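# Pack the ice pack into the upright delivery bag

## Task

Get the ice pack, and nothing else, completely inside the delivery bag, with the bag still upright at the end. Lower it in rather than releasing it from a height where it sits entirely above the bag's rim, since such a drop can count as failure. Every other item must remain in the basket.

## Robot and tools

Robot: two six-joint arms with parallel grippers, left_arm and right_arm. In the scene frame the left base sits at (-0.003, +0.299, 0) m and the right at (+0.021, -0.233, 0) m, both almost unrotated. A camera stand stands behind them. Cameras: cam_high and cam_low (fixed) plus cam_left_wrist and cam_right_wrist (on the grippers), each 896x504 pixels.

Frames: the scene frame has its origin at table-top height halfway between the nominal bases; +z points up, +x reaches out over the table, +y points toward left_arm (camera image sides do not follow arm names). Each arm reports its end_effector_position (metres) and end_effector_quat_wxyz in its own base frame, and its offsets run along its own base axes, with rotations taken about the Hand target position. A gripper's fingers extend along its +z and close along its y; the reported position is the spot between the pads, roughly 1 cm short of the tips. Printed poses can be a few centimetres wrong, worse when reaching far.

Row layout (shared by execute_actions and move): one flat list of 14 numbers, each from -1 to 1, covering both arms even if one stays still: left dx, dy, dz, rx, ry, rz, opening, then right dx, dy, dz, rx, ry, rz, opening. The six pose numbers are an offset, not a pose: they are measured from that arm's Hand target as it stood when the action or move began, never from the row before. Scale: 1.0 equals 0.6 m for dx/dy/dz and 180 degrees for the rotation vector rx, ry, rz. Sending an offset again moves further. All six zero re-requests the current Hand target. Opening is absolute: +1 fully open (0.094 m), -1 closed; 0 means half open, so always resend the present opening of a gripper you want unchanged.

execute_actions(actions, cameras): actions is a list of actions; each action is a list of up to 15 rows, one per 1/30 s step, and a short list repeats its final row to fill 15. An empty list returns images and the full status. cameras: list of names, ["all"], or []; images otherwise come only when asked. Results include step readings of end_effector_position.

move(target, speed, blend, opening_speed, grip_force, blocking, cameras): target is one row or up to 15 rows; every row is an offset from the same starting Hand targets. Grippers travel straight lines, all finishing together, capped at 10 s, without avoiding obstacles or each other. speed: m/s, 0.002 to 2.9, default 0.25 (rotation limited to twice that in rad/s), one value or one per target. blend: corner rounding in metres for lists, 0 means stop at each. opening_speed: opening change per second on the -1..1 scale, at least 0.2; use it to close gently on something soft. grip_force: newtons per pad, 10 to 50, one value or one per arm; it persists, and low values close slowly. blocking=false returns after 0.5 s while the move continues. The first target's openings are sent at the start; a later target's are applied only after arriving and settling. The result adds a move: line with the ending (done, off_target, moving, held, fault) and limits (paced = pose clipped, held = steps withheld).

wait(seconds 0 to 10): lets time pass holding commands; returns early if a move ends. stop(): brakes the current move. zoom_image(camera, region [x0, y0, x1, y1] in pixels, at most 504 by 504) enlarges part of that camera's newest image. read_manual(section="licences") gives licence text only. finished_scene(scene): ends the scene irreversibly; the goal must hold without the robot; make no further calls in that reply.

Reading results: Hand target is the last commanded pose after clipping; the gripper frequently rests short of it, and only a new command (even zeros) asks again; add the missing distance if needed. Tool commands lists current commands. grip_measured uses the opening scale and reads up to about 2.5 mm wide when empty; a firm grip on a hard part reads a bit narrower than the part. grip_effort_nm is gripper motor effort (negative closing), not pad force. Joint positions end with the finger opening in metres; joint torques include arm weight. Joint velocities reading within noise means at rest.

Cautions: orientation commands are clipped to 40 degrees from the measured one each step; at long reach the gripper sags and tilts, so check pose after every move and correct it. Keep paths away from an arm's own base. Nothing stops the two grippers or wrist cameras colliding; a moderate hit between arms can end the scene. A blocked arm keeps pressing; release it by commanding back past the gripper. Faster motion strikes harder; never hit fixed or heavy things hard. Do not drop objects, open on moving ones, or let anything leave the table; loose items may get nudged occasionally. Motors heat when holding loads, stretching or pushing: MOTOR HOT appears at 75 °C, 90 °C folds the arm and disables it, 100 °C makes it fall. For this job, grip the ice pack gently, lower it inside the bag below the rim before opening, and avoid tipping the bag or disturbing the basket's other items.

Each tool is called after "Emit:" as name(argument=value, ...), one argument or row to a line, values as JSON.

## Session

Emit:
execute_actions(
  actions=[],
  cameras=["all"],
)

Scene clock: 0.00 s.
left_arm: end_effector_position=(+0.0697, -0.2212, +0.1286) grip_measured=+1.000 grip_effort_nm=n/a end_effector_quat_wxyz=(+0.276, +0.379, +0.736, -0.488) | right_arm: end_effector_position=(+0.1459, -0.4089, +0.1584) grip_measured=+1.000 grip_effort_nm=n/a end_effector_quat_wxyz=(+0.149, +0.615, +0.493, -0.597)
Joint positions: left_arm=[-0.759 0.344 0.21 -0.375 0.704 -0.234 0.094] | right_arm=[-0.836 1.868 1.197 -0.268 1.265 0.485 0.094]
Joint velocities: within noise
Joint torques (N m): no reading
Heat: left arm: 30 °C; right arm: 30 °C.
Hand target: left_arm +0.0700, -0.2215, +0.1312; +0.278, +0.379, +0.735, -0.488 | right_arm +0.1470, -0.4103, +0.1664; +0.158, +0.619, +0.485, -0.597
Tool commands: left_gripper/opening=+1.0 right_gripper/opening=+1.0

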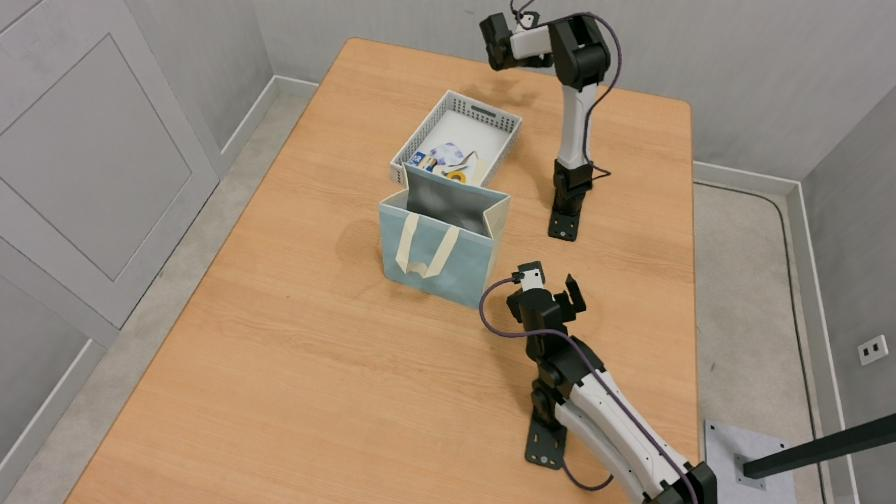

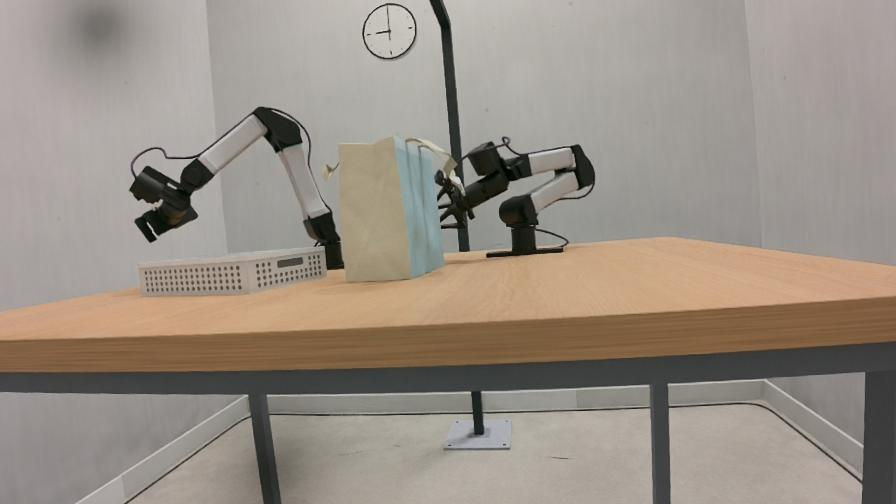

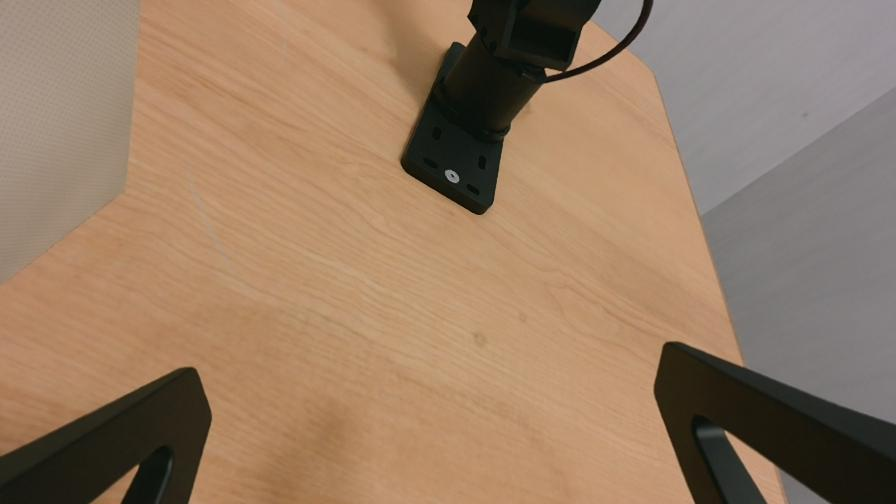

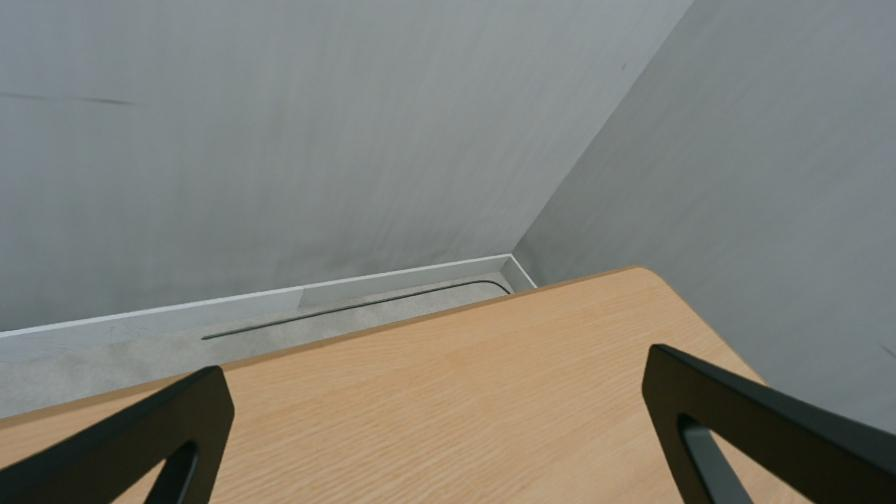

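Emit:
zoom_image(
  camera="cam_high",
  region=[370, 80, 540, 210],
)

Emit:
zoom_image(
  camera="cam_high",
  region=[360, 150, 540, 320],
)

Scaled by 2.965 from the camera's 896x504 image, which has a finer 1280x720 frame.

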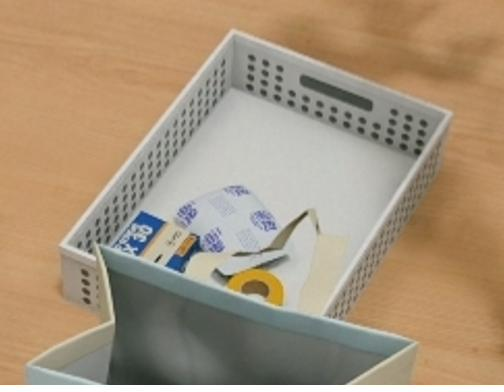

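Scaled by 2.800 from the camera's 896x504 image, which has a finer 1280x720 frame.

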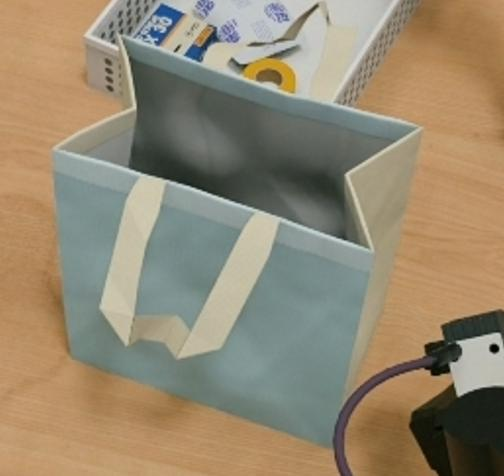

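Emit:
zoom_image(
  camera="cam_high",
  region=[400, 125, 490, 185],
)

Scaled by 5.600 from the camera's 896x504 image, which has a finer 1280x720 frame.

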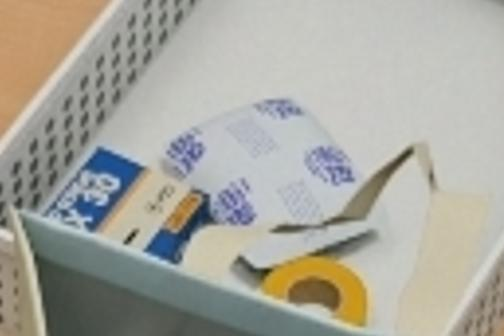

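Emit:
move(
  target=[0,0,0,0,0,0,1, 0.365,0.5438,-0.019,0.4601,0.0673,0.4217,0.8],
  speed=0.7,
  cameras=["cam_high","cam_right_wrist"],
)

Scene clock: 6.37 s.
left_arm: end_effector_position=(+0.0697, -0.2212, +0.1286) grip_measured=+1.000 grip_effort_nm=0.00 end_effector_quat_wxyz=(+0.276, +0.379, +0.736, -0.488) | right_arm: end_effector_position=(+0.3628, -0.0862, +0.1551) grip_measured=+0.802 grip_effort_nm=-0.05 end_effector_quat_wxyz=(+0.005, +0.121, +0.993, -0.006)
Joint positions: left_arm=[-0.759 0.344 0.21 -0.375 0.704 -0.234 0.094] | right_arm=[-0.228 1.968 1.912 -1.504 0.011 0.016 0.085]
Joint torques (N m): left_arm=[0.08 1.29 8.2 1.84 0.29 0.04] | right_arm=[0.08 -6.72 10.02 0.26 -0.01 -0.24]
Heat: left arm: 31 °C; right arm: 30 °C.
Hand target: left_arm +0.0700, -0.2215, +0.1312; +0.278, +0.379, +0.735, -0.488 | right_arm +0.3661, -0.0840, +0.1550; +0.000, +0.113, +0.994, +0.000
Off the commanded pose: left_arm 0.003 m, 0 deg | right_arm 0.004 m, 1 deg.
move: done
Images, in order (width x height): cam_high 896x504, cam_right_wrist 896x504.

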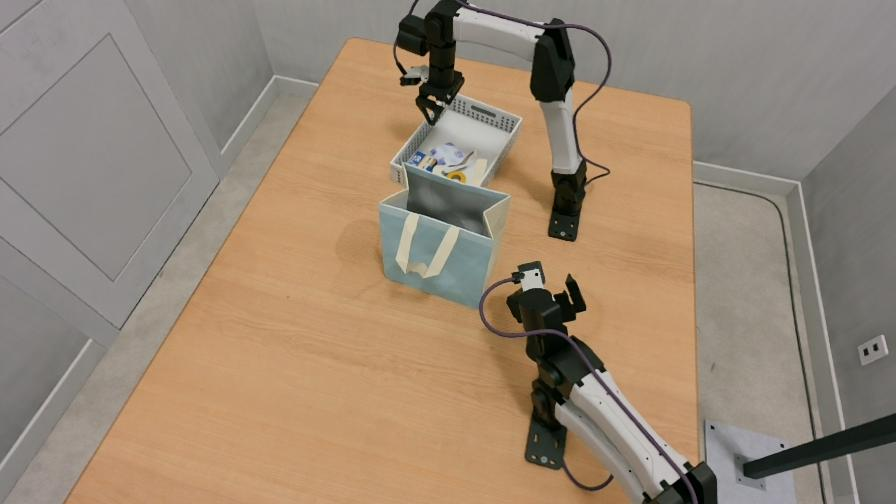

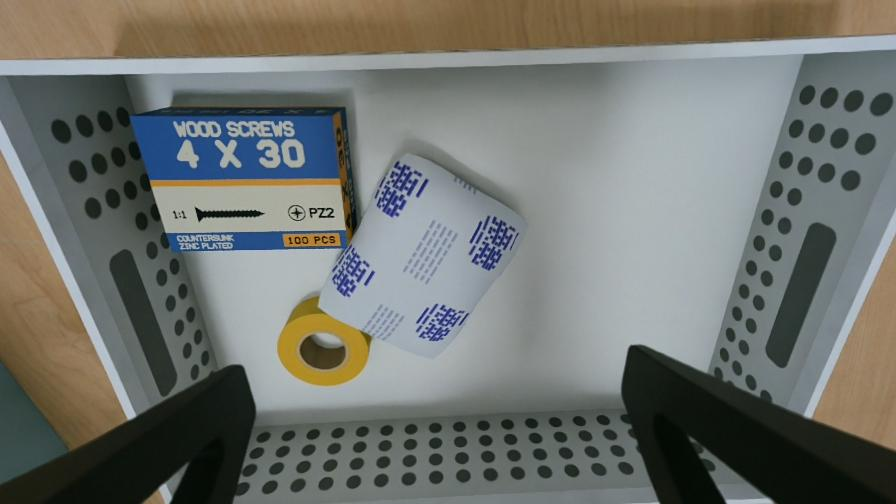

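Emit:
zoom_image(
  camera="cam_right_wrist",
  region=[240, 90, 560, 400],
)

Scaled by 1.575 from the camera's 896x504 image, which has a finer 1280x720 frame.

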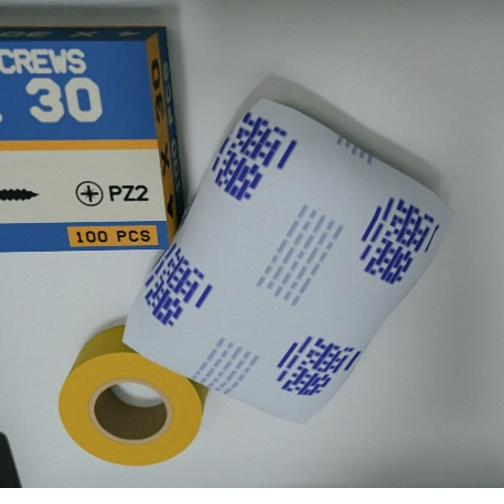

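Emit:
move(
  target=[
    [0,0,0,0,0,0,1, -0.0285,-0.0117,-0.1417,0,0,-0.1833,0.72],
    [0,0,0,0,0,0,1, -0.0285,-0.0117,-0.2283,0,0,-0.1833,0.72],
    [0,0,0,0,0,0,1, -0.0285,-0.0117,-0.2283,0,0,-0.1833,0.12],
    [0,0,0,0,0,0,1, -0.0285,-0.0117,0,0,0,-0.1833,0.12],
  ],
  speed=[0.5,0.2,0.2,0.3],
  blend=[0.02,0,0,0],
  grip_force=[50,30],
  cameras=["cam_high","cam_right_wrist"],
)

Scene clock: 14.47 s.
left_arm: end_effector_position=(+0.0697, -0.2212, +0.1286) grip_measured=+1.000 grip_effort_nm=0.00 end_effector_quat_wxyz=(+0.276, +0.379, +0.736, -0.488) | right_arm: end_effector_position=(+0.3490, -0.0886, +0.1414) grip_measured=+0.159 grip_effort_nm=-0.63 end_effector_quat_wxyz=(-0.013, +0.385, +0.923, +0.003)
Joint positions: left_arm=[-0.759 0.344 0.21 -0.375 0.704 -0.234 0.094] | right_arm=[-0.253 1.942 1.82 -1.474 -0.009 0.537 0.054]
Joint torques (N m): left_arm=[0.06 1.26 8.21 1.83 0.29 0.04] | right_arm=[-0.35 -9.62 9.85 0.14 0.2 0.05]
Heat: left arm: 31 °C; right arm: 31 °C.
Hand target: left_arm +0.0700, -0.2215, +0.1312; +0.278, +0.379, +0.735, -0.488 | right_arm +0.3490, -0.0910, +0.1551; +0.001, +0.391, +0.920, +0.000
Off the commanded pose: left_arm 0.003 m, 0 deg | right_arm 0.014 m, 2 deg.
grip_force (N): 50, 30
move: off_target (right_arm); target 3's new opening was sent with right_arm's hand 0.012 m and 2 deg from that target
Images, in order (width x height): cam_high 896x504, cam_right_wrist 896x504.

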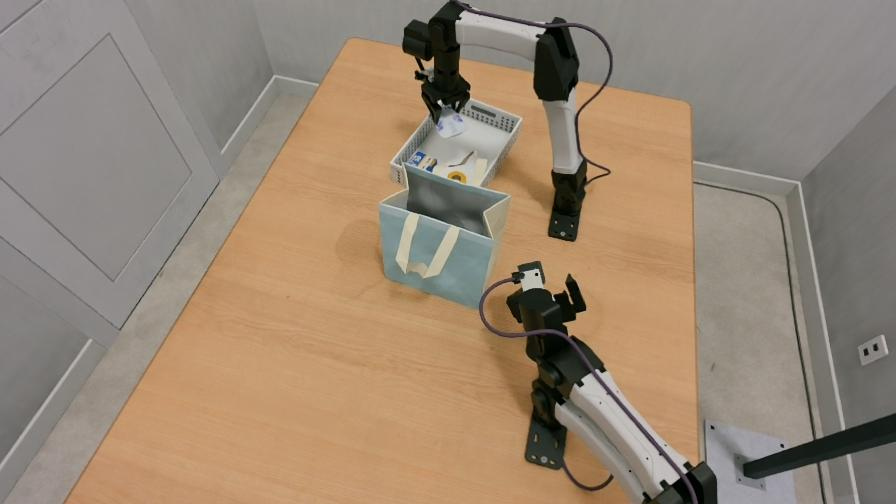

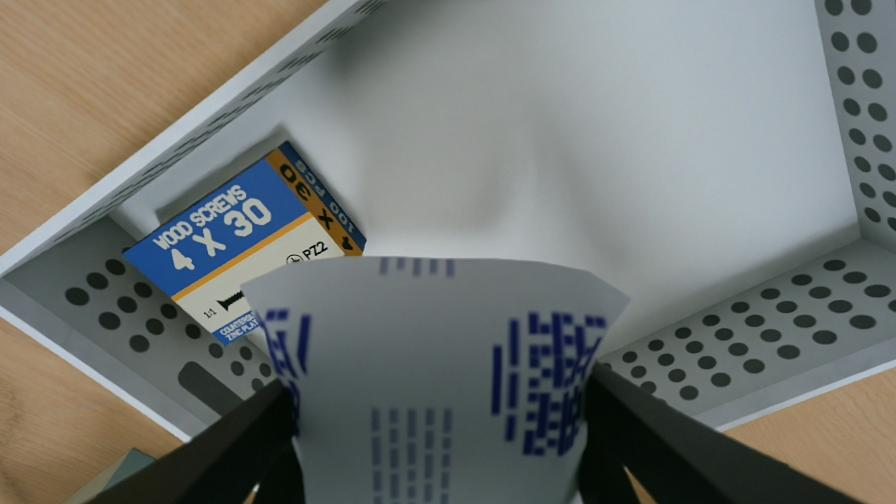

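Emit:
move(
  target=[
    [0,0,0,0,0,0,1, -0.0317,0.1517,0.3167,-0.0763,-0.3305,0.3332,0.12],
    [0,0,0,0,0,0,1, -0.125,0.6025,0.35,0.1317,-0.3871,0.6406,0.12],
  ],
  speed=[0.5,0.4],
  blend=[0.05,0],
  cameras=["cam_high","cam_low","cam_right_wrist"],
)

Scene clock: 19.00 s.
left_arm: end_effector_position=(+0.0697, -0.2212, +0.1286) grip_measured=+1.000 grip_effort_nm=0.00 end_effector_quat_wxyz=(+0.276, +0.379, +0.736, -0.488) | right_arm: end_effector_position=(+0.2748, +0.2659, +0.3526) grip_measured=+0.159 grip_effort_nm=-0.63 end_effector_quat_wxyz=(+0.360, -0.569, +0.663, +0.328)
Joint positions: left_arm=[-0.759 0.344 0.21 -0.375 0.704 -0.234 0.094] | right_arm=[0.434 1.549 1.818 -1.131 -0.806 -0.67 0.054]
Joint torques (N m): left_arm=[0.08 1.28 8.21 1.84 0.29 0.05] | right_arm=[0.18 -4.51 10.97 1.43 -0.48 -0.25]
Heat: left arm: 32 °C; right arm: 31 °C.
Hand target: left_arm +0.0700, -0.2215, +0.1312; +0.278, +0.379, +0.735, -0.488 | right_arm +0.2741, +0.2705, +0.3651; +0.373, -0.577, +0.645, +0.334
Off the commanded pose: left_arm 0.003 m, 0 deg | right_arm 0.013 m, 3 deg.
grip_force (N): 50, 30
move: off_target (right_arm)
Images, in order (width x height): cam_high 896x504, cam_low 896x504, cam_right_wrist 896x504.

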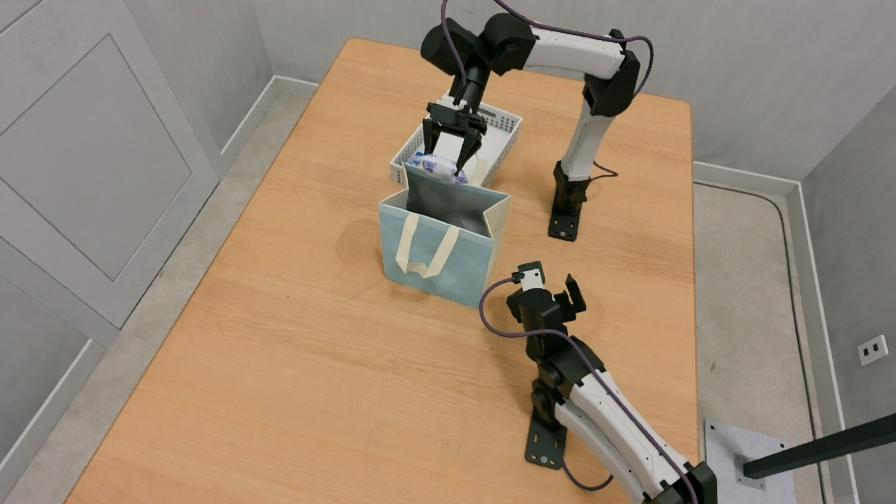

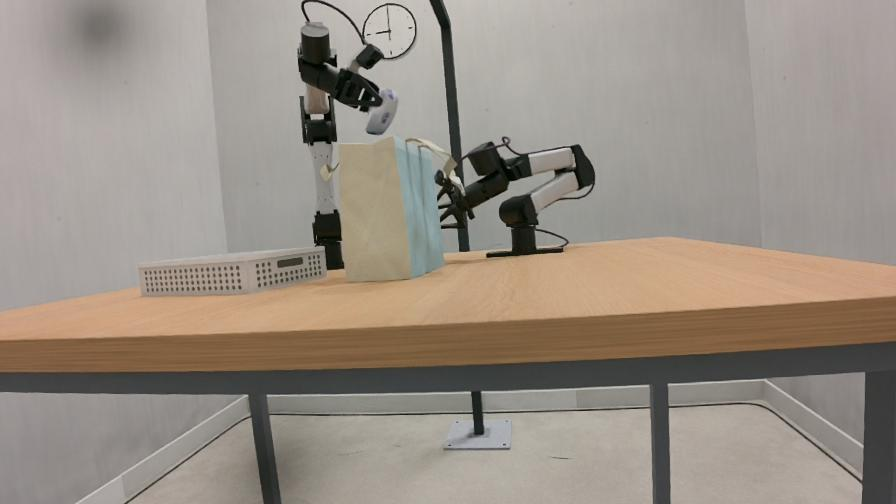

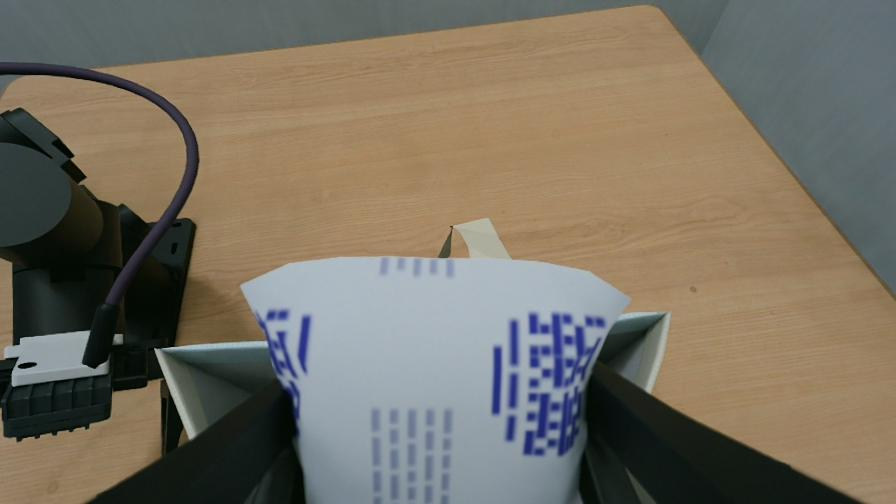

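Emit:
move(
  target=[0,0,0,0,0,0,1, -0.0182,0.0147,-0.1618,-0.1106,0.0106,0.01,0.12],
  speed=0.25,
  cameras=["cam_high","cam_right_wrist"],
)

Scene clock: 22.87 s.
left_arm: end_effector_position=(+0.0697, -0.2212, +0.1286) grip_measured=+1.000 grip_effort_nm=0.00 end_effector_quat_wxyz=(+0.276, +0.379, +0.736, -0.488) | right_arm: end_effector_position=(+0.2634, +0.2776, +0.2717) grip_measured=+0.159 grip_effort_nm=-0.63 end_effector_quat_wxyz=(+0.255, -0.632, +0.694, +0.234)
Joint positions: left_arm=[-0.759 0.344 0.21 -0.375 0.704 -0.234 0.094] | right_arm=[0.578 1.62 1.755 -1.22 -0.535 -0.763 0.054]
Joint torques (N m): left_arm=[0.08 1.29 8.2 1.84 0.29 0.04] | right_arm=[0.28 -5.52 7.2 1.21 -0.18 -0.23]
Heat: left arm: 32 °C; right arm: 32 °C.
Hand target: left_arm +0.0700, -0.2215, +0.1312; +0.278, +0.379, +0.735, -0.488 | right_arm +0.2632, +0.2793, +0.2681; +0.252, -0.638, +0.690, +0.233
Off the commanded pose: left_arm 0.003 m, 0 deg | right_arm 0.004 m, 1 deg.
grip_force (N): 50, 30
move: done
Images, in order (width x height): cam_high 896x504, cam_right_wrist 896x504.

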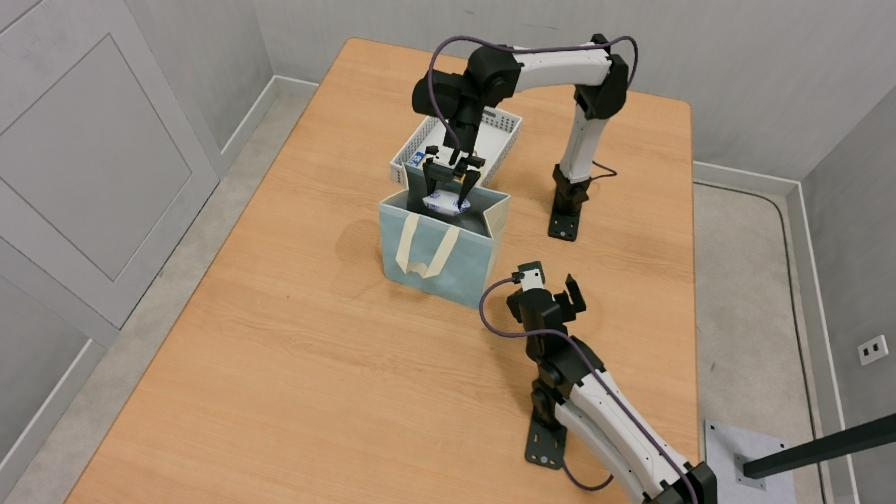

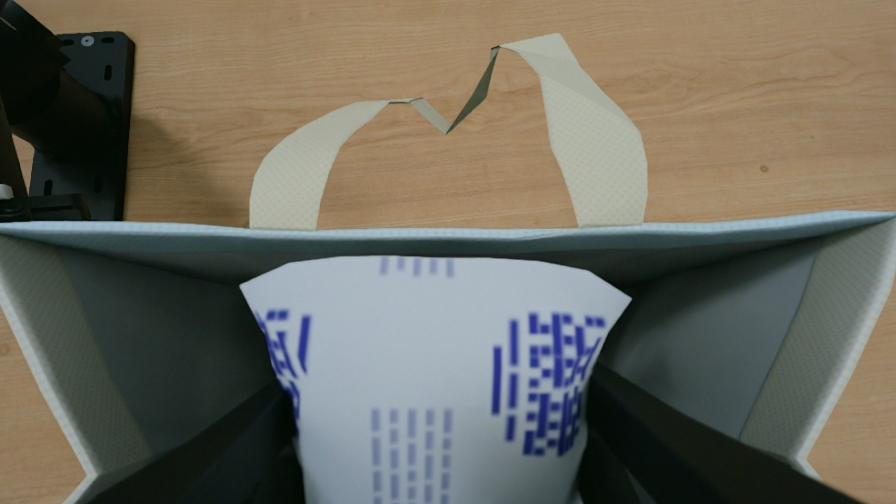

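Emit:
move(
  target=[0,0,0,0,0,0,1, -0.0005,-0.0042,-0.1402,-0.1107,0.0089,0,0.12],
  speed=0.2,
  cameras=["cam_high","cam_right_wrist"],
)

Scene clock: 25.10 s.
left_arm: end_effector_position=(+0.0697, -0.2212, +0.1286) grip_measured=+1.000 grip_effort_nm=0.00 end_effector_quat_wxyz=(+0.276, +0.379, +0.736, -0.488) | right_arm: end_effector_position=(+0.2648, +0.2778, +0.1895) grip_measured=+0.159 grip_effort_nm=-0.63 end_effector_quat_wxyz=(-0.140, +0.669, -0.720, -0.121)
Joint positions: left_arm=[-0.759 0.344 0.21 -0.375 0.704 -0.234 0.094] | right_arm=[0.695 1.756 1.715 -1.257 -0.255 -0.769 0.054]
Joint torques (N m): left_arm=[0.09 1.28 8.2 1.83 0.29 0.05] | right_arm=[0.35 -6.41 7.16 0.8 -0.03 0.01]
Heat: left arm: 32 °C; right arm: 32 °C.
Hand target: left_arm +0.0700, -0.2215, +0.1312; +0.278, +0.379, +0.735, -0.488 | right_arm +0.2628, +0.2768, +0.1838; -0.128, +0.668, -0.723, -0.119
Off the commanded pose: left_arm 0.003 m, 0 deg | right_arm 0.006 m, 1 deg.
grip_force (N): 50, 30
move: done
Images, in order (width x height): cam_high 896x504, cam_right_wrist 896x504.

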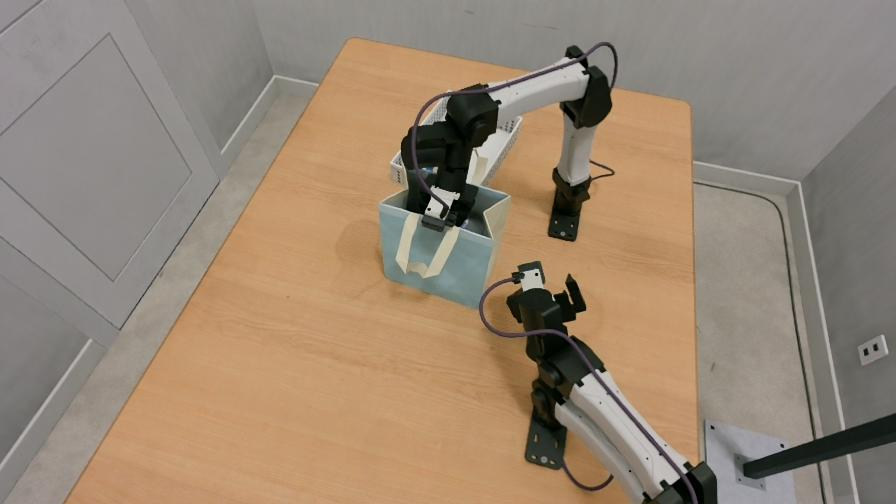

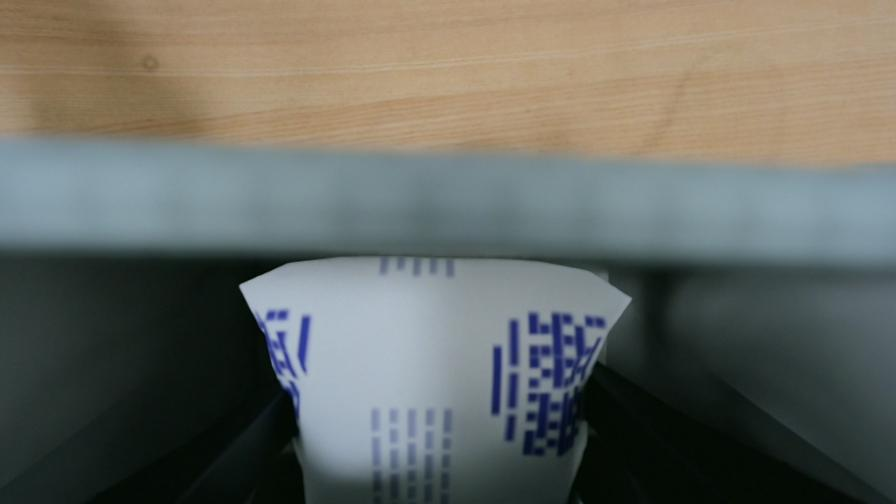

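Emit:
move(
  target=[
    [0,0,0,0,0,0,1, 0,0,0,0,0,0,0.55],
    [0,0,0,0,0,0,1, 0.0005,0.003,0.1402,0.1107,-0.0089,0,0.55],
    [0,0,0,0,0,0,1, -0.001,-0.012,0.302,0.2218,-0.0195,0,0.55],
  ],
  speed=[0.2,0.3,0.35],
  blend=[0,0.03,0],
  opening_speed=0.6,
  cameras=["cam_high","cam_low","cam_right_wrist"],
)

Scene clock: 28.37 s.
left_arm: end_effector_position=(+0.0697, -0.2212, +0.1286) grip_measured=+1.000 grip_effort_nm=0.00 end_effector_quat_wxyz=(+0.276, +0.379, +0.736, -0.488) | right_arm: end_effector_position=(+0.2638, +0.2692, +0.3459) grip_measured=+0.549 grip_effort_nm=0.11 end_effector_quat_wxyz=(+0.343, -0.588, +0.649, +0.339)
Joint positions: left_arm=[-0.759 0.344 0.21 -0.375 0.704 -0.234 0.094] | right_arm=[0.447 1.559 1.816 -1.177 -0.833 -0.728 0.073]
Joint torques (N m): left_arm=[0.08 1.28 8.2 1.83 0.29 0.05] | right_arm=[-0.35 -7.12 9.33 1.57 -0.39 0.08]
Heat: left arm: 33 °C; right arm: 32 °C.
Hand target: left_arm +0.0700, -0.2215, +0.1312; +0.278, +0.379, +0.735, -0.488 | right_arm +0.2622, +0.2695, +0.3651; +0.370, -0.588, +0.635, +0.338
Off the commanded pose: left_arm 0.003 m, 0 deg | right_arm 0.019 m, 3 deg.
grip_force (N): 50, 30
move: off_target (right_arm)
Images, in order (width x height): cam_high 896x504, cam_low 896x504, cam_right_wrist 896x504.

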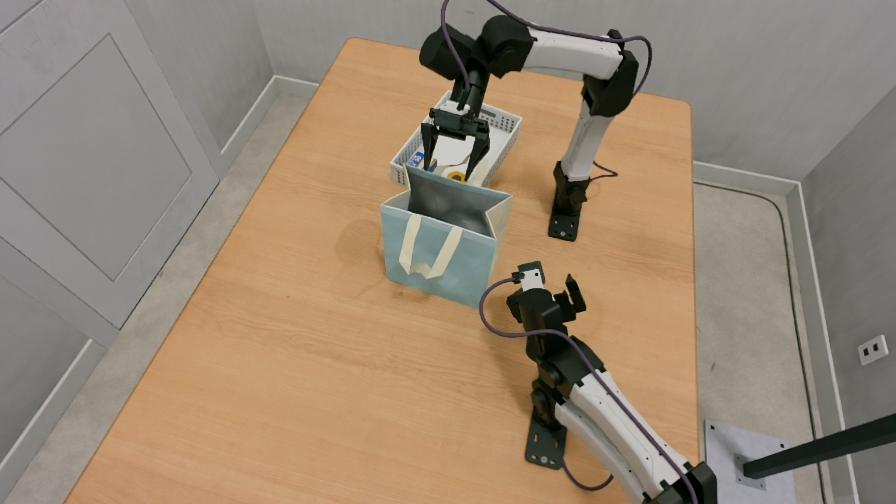

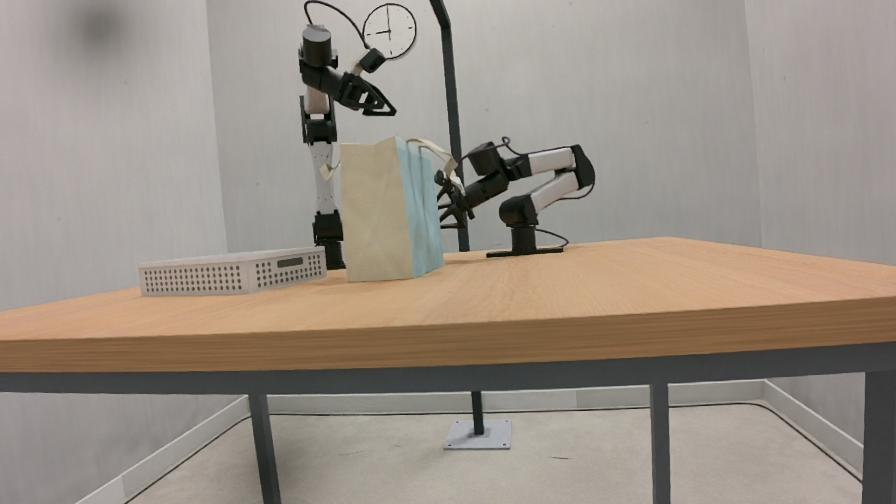

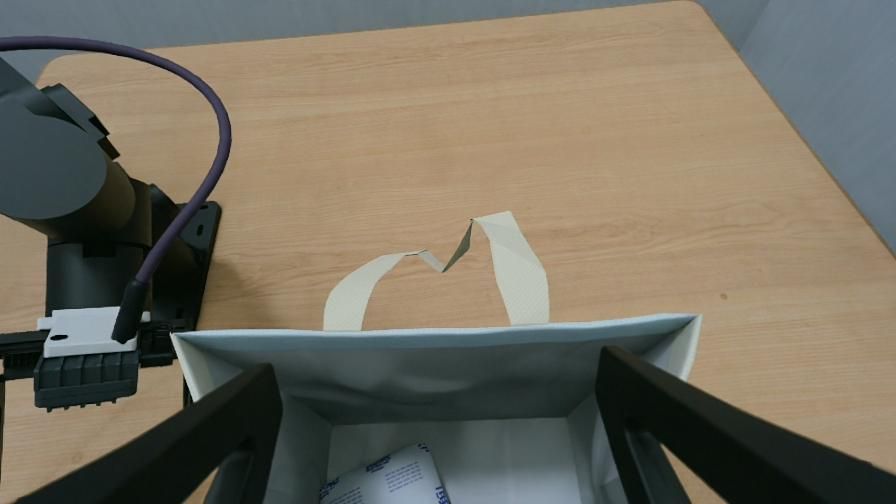

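Emit:
finished_scene(
  scene=2,
)

The scene is finished: the task was done.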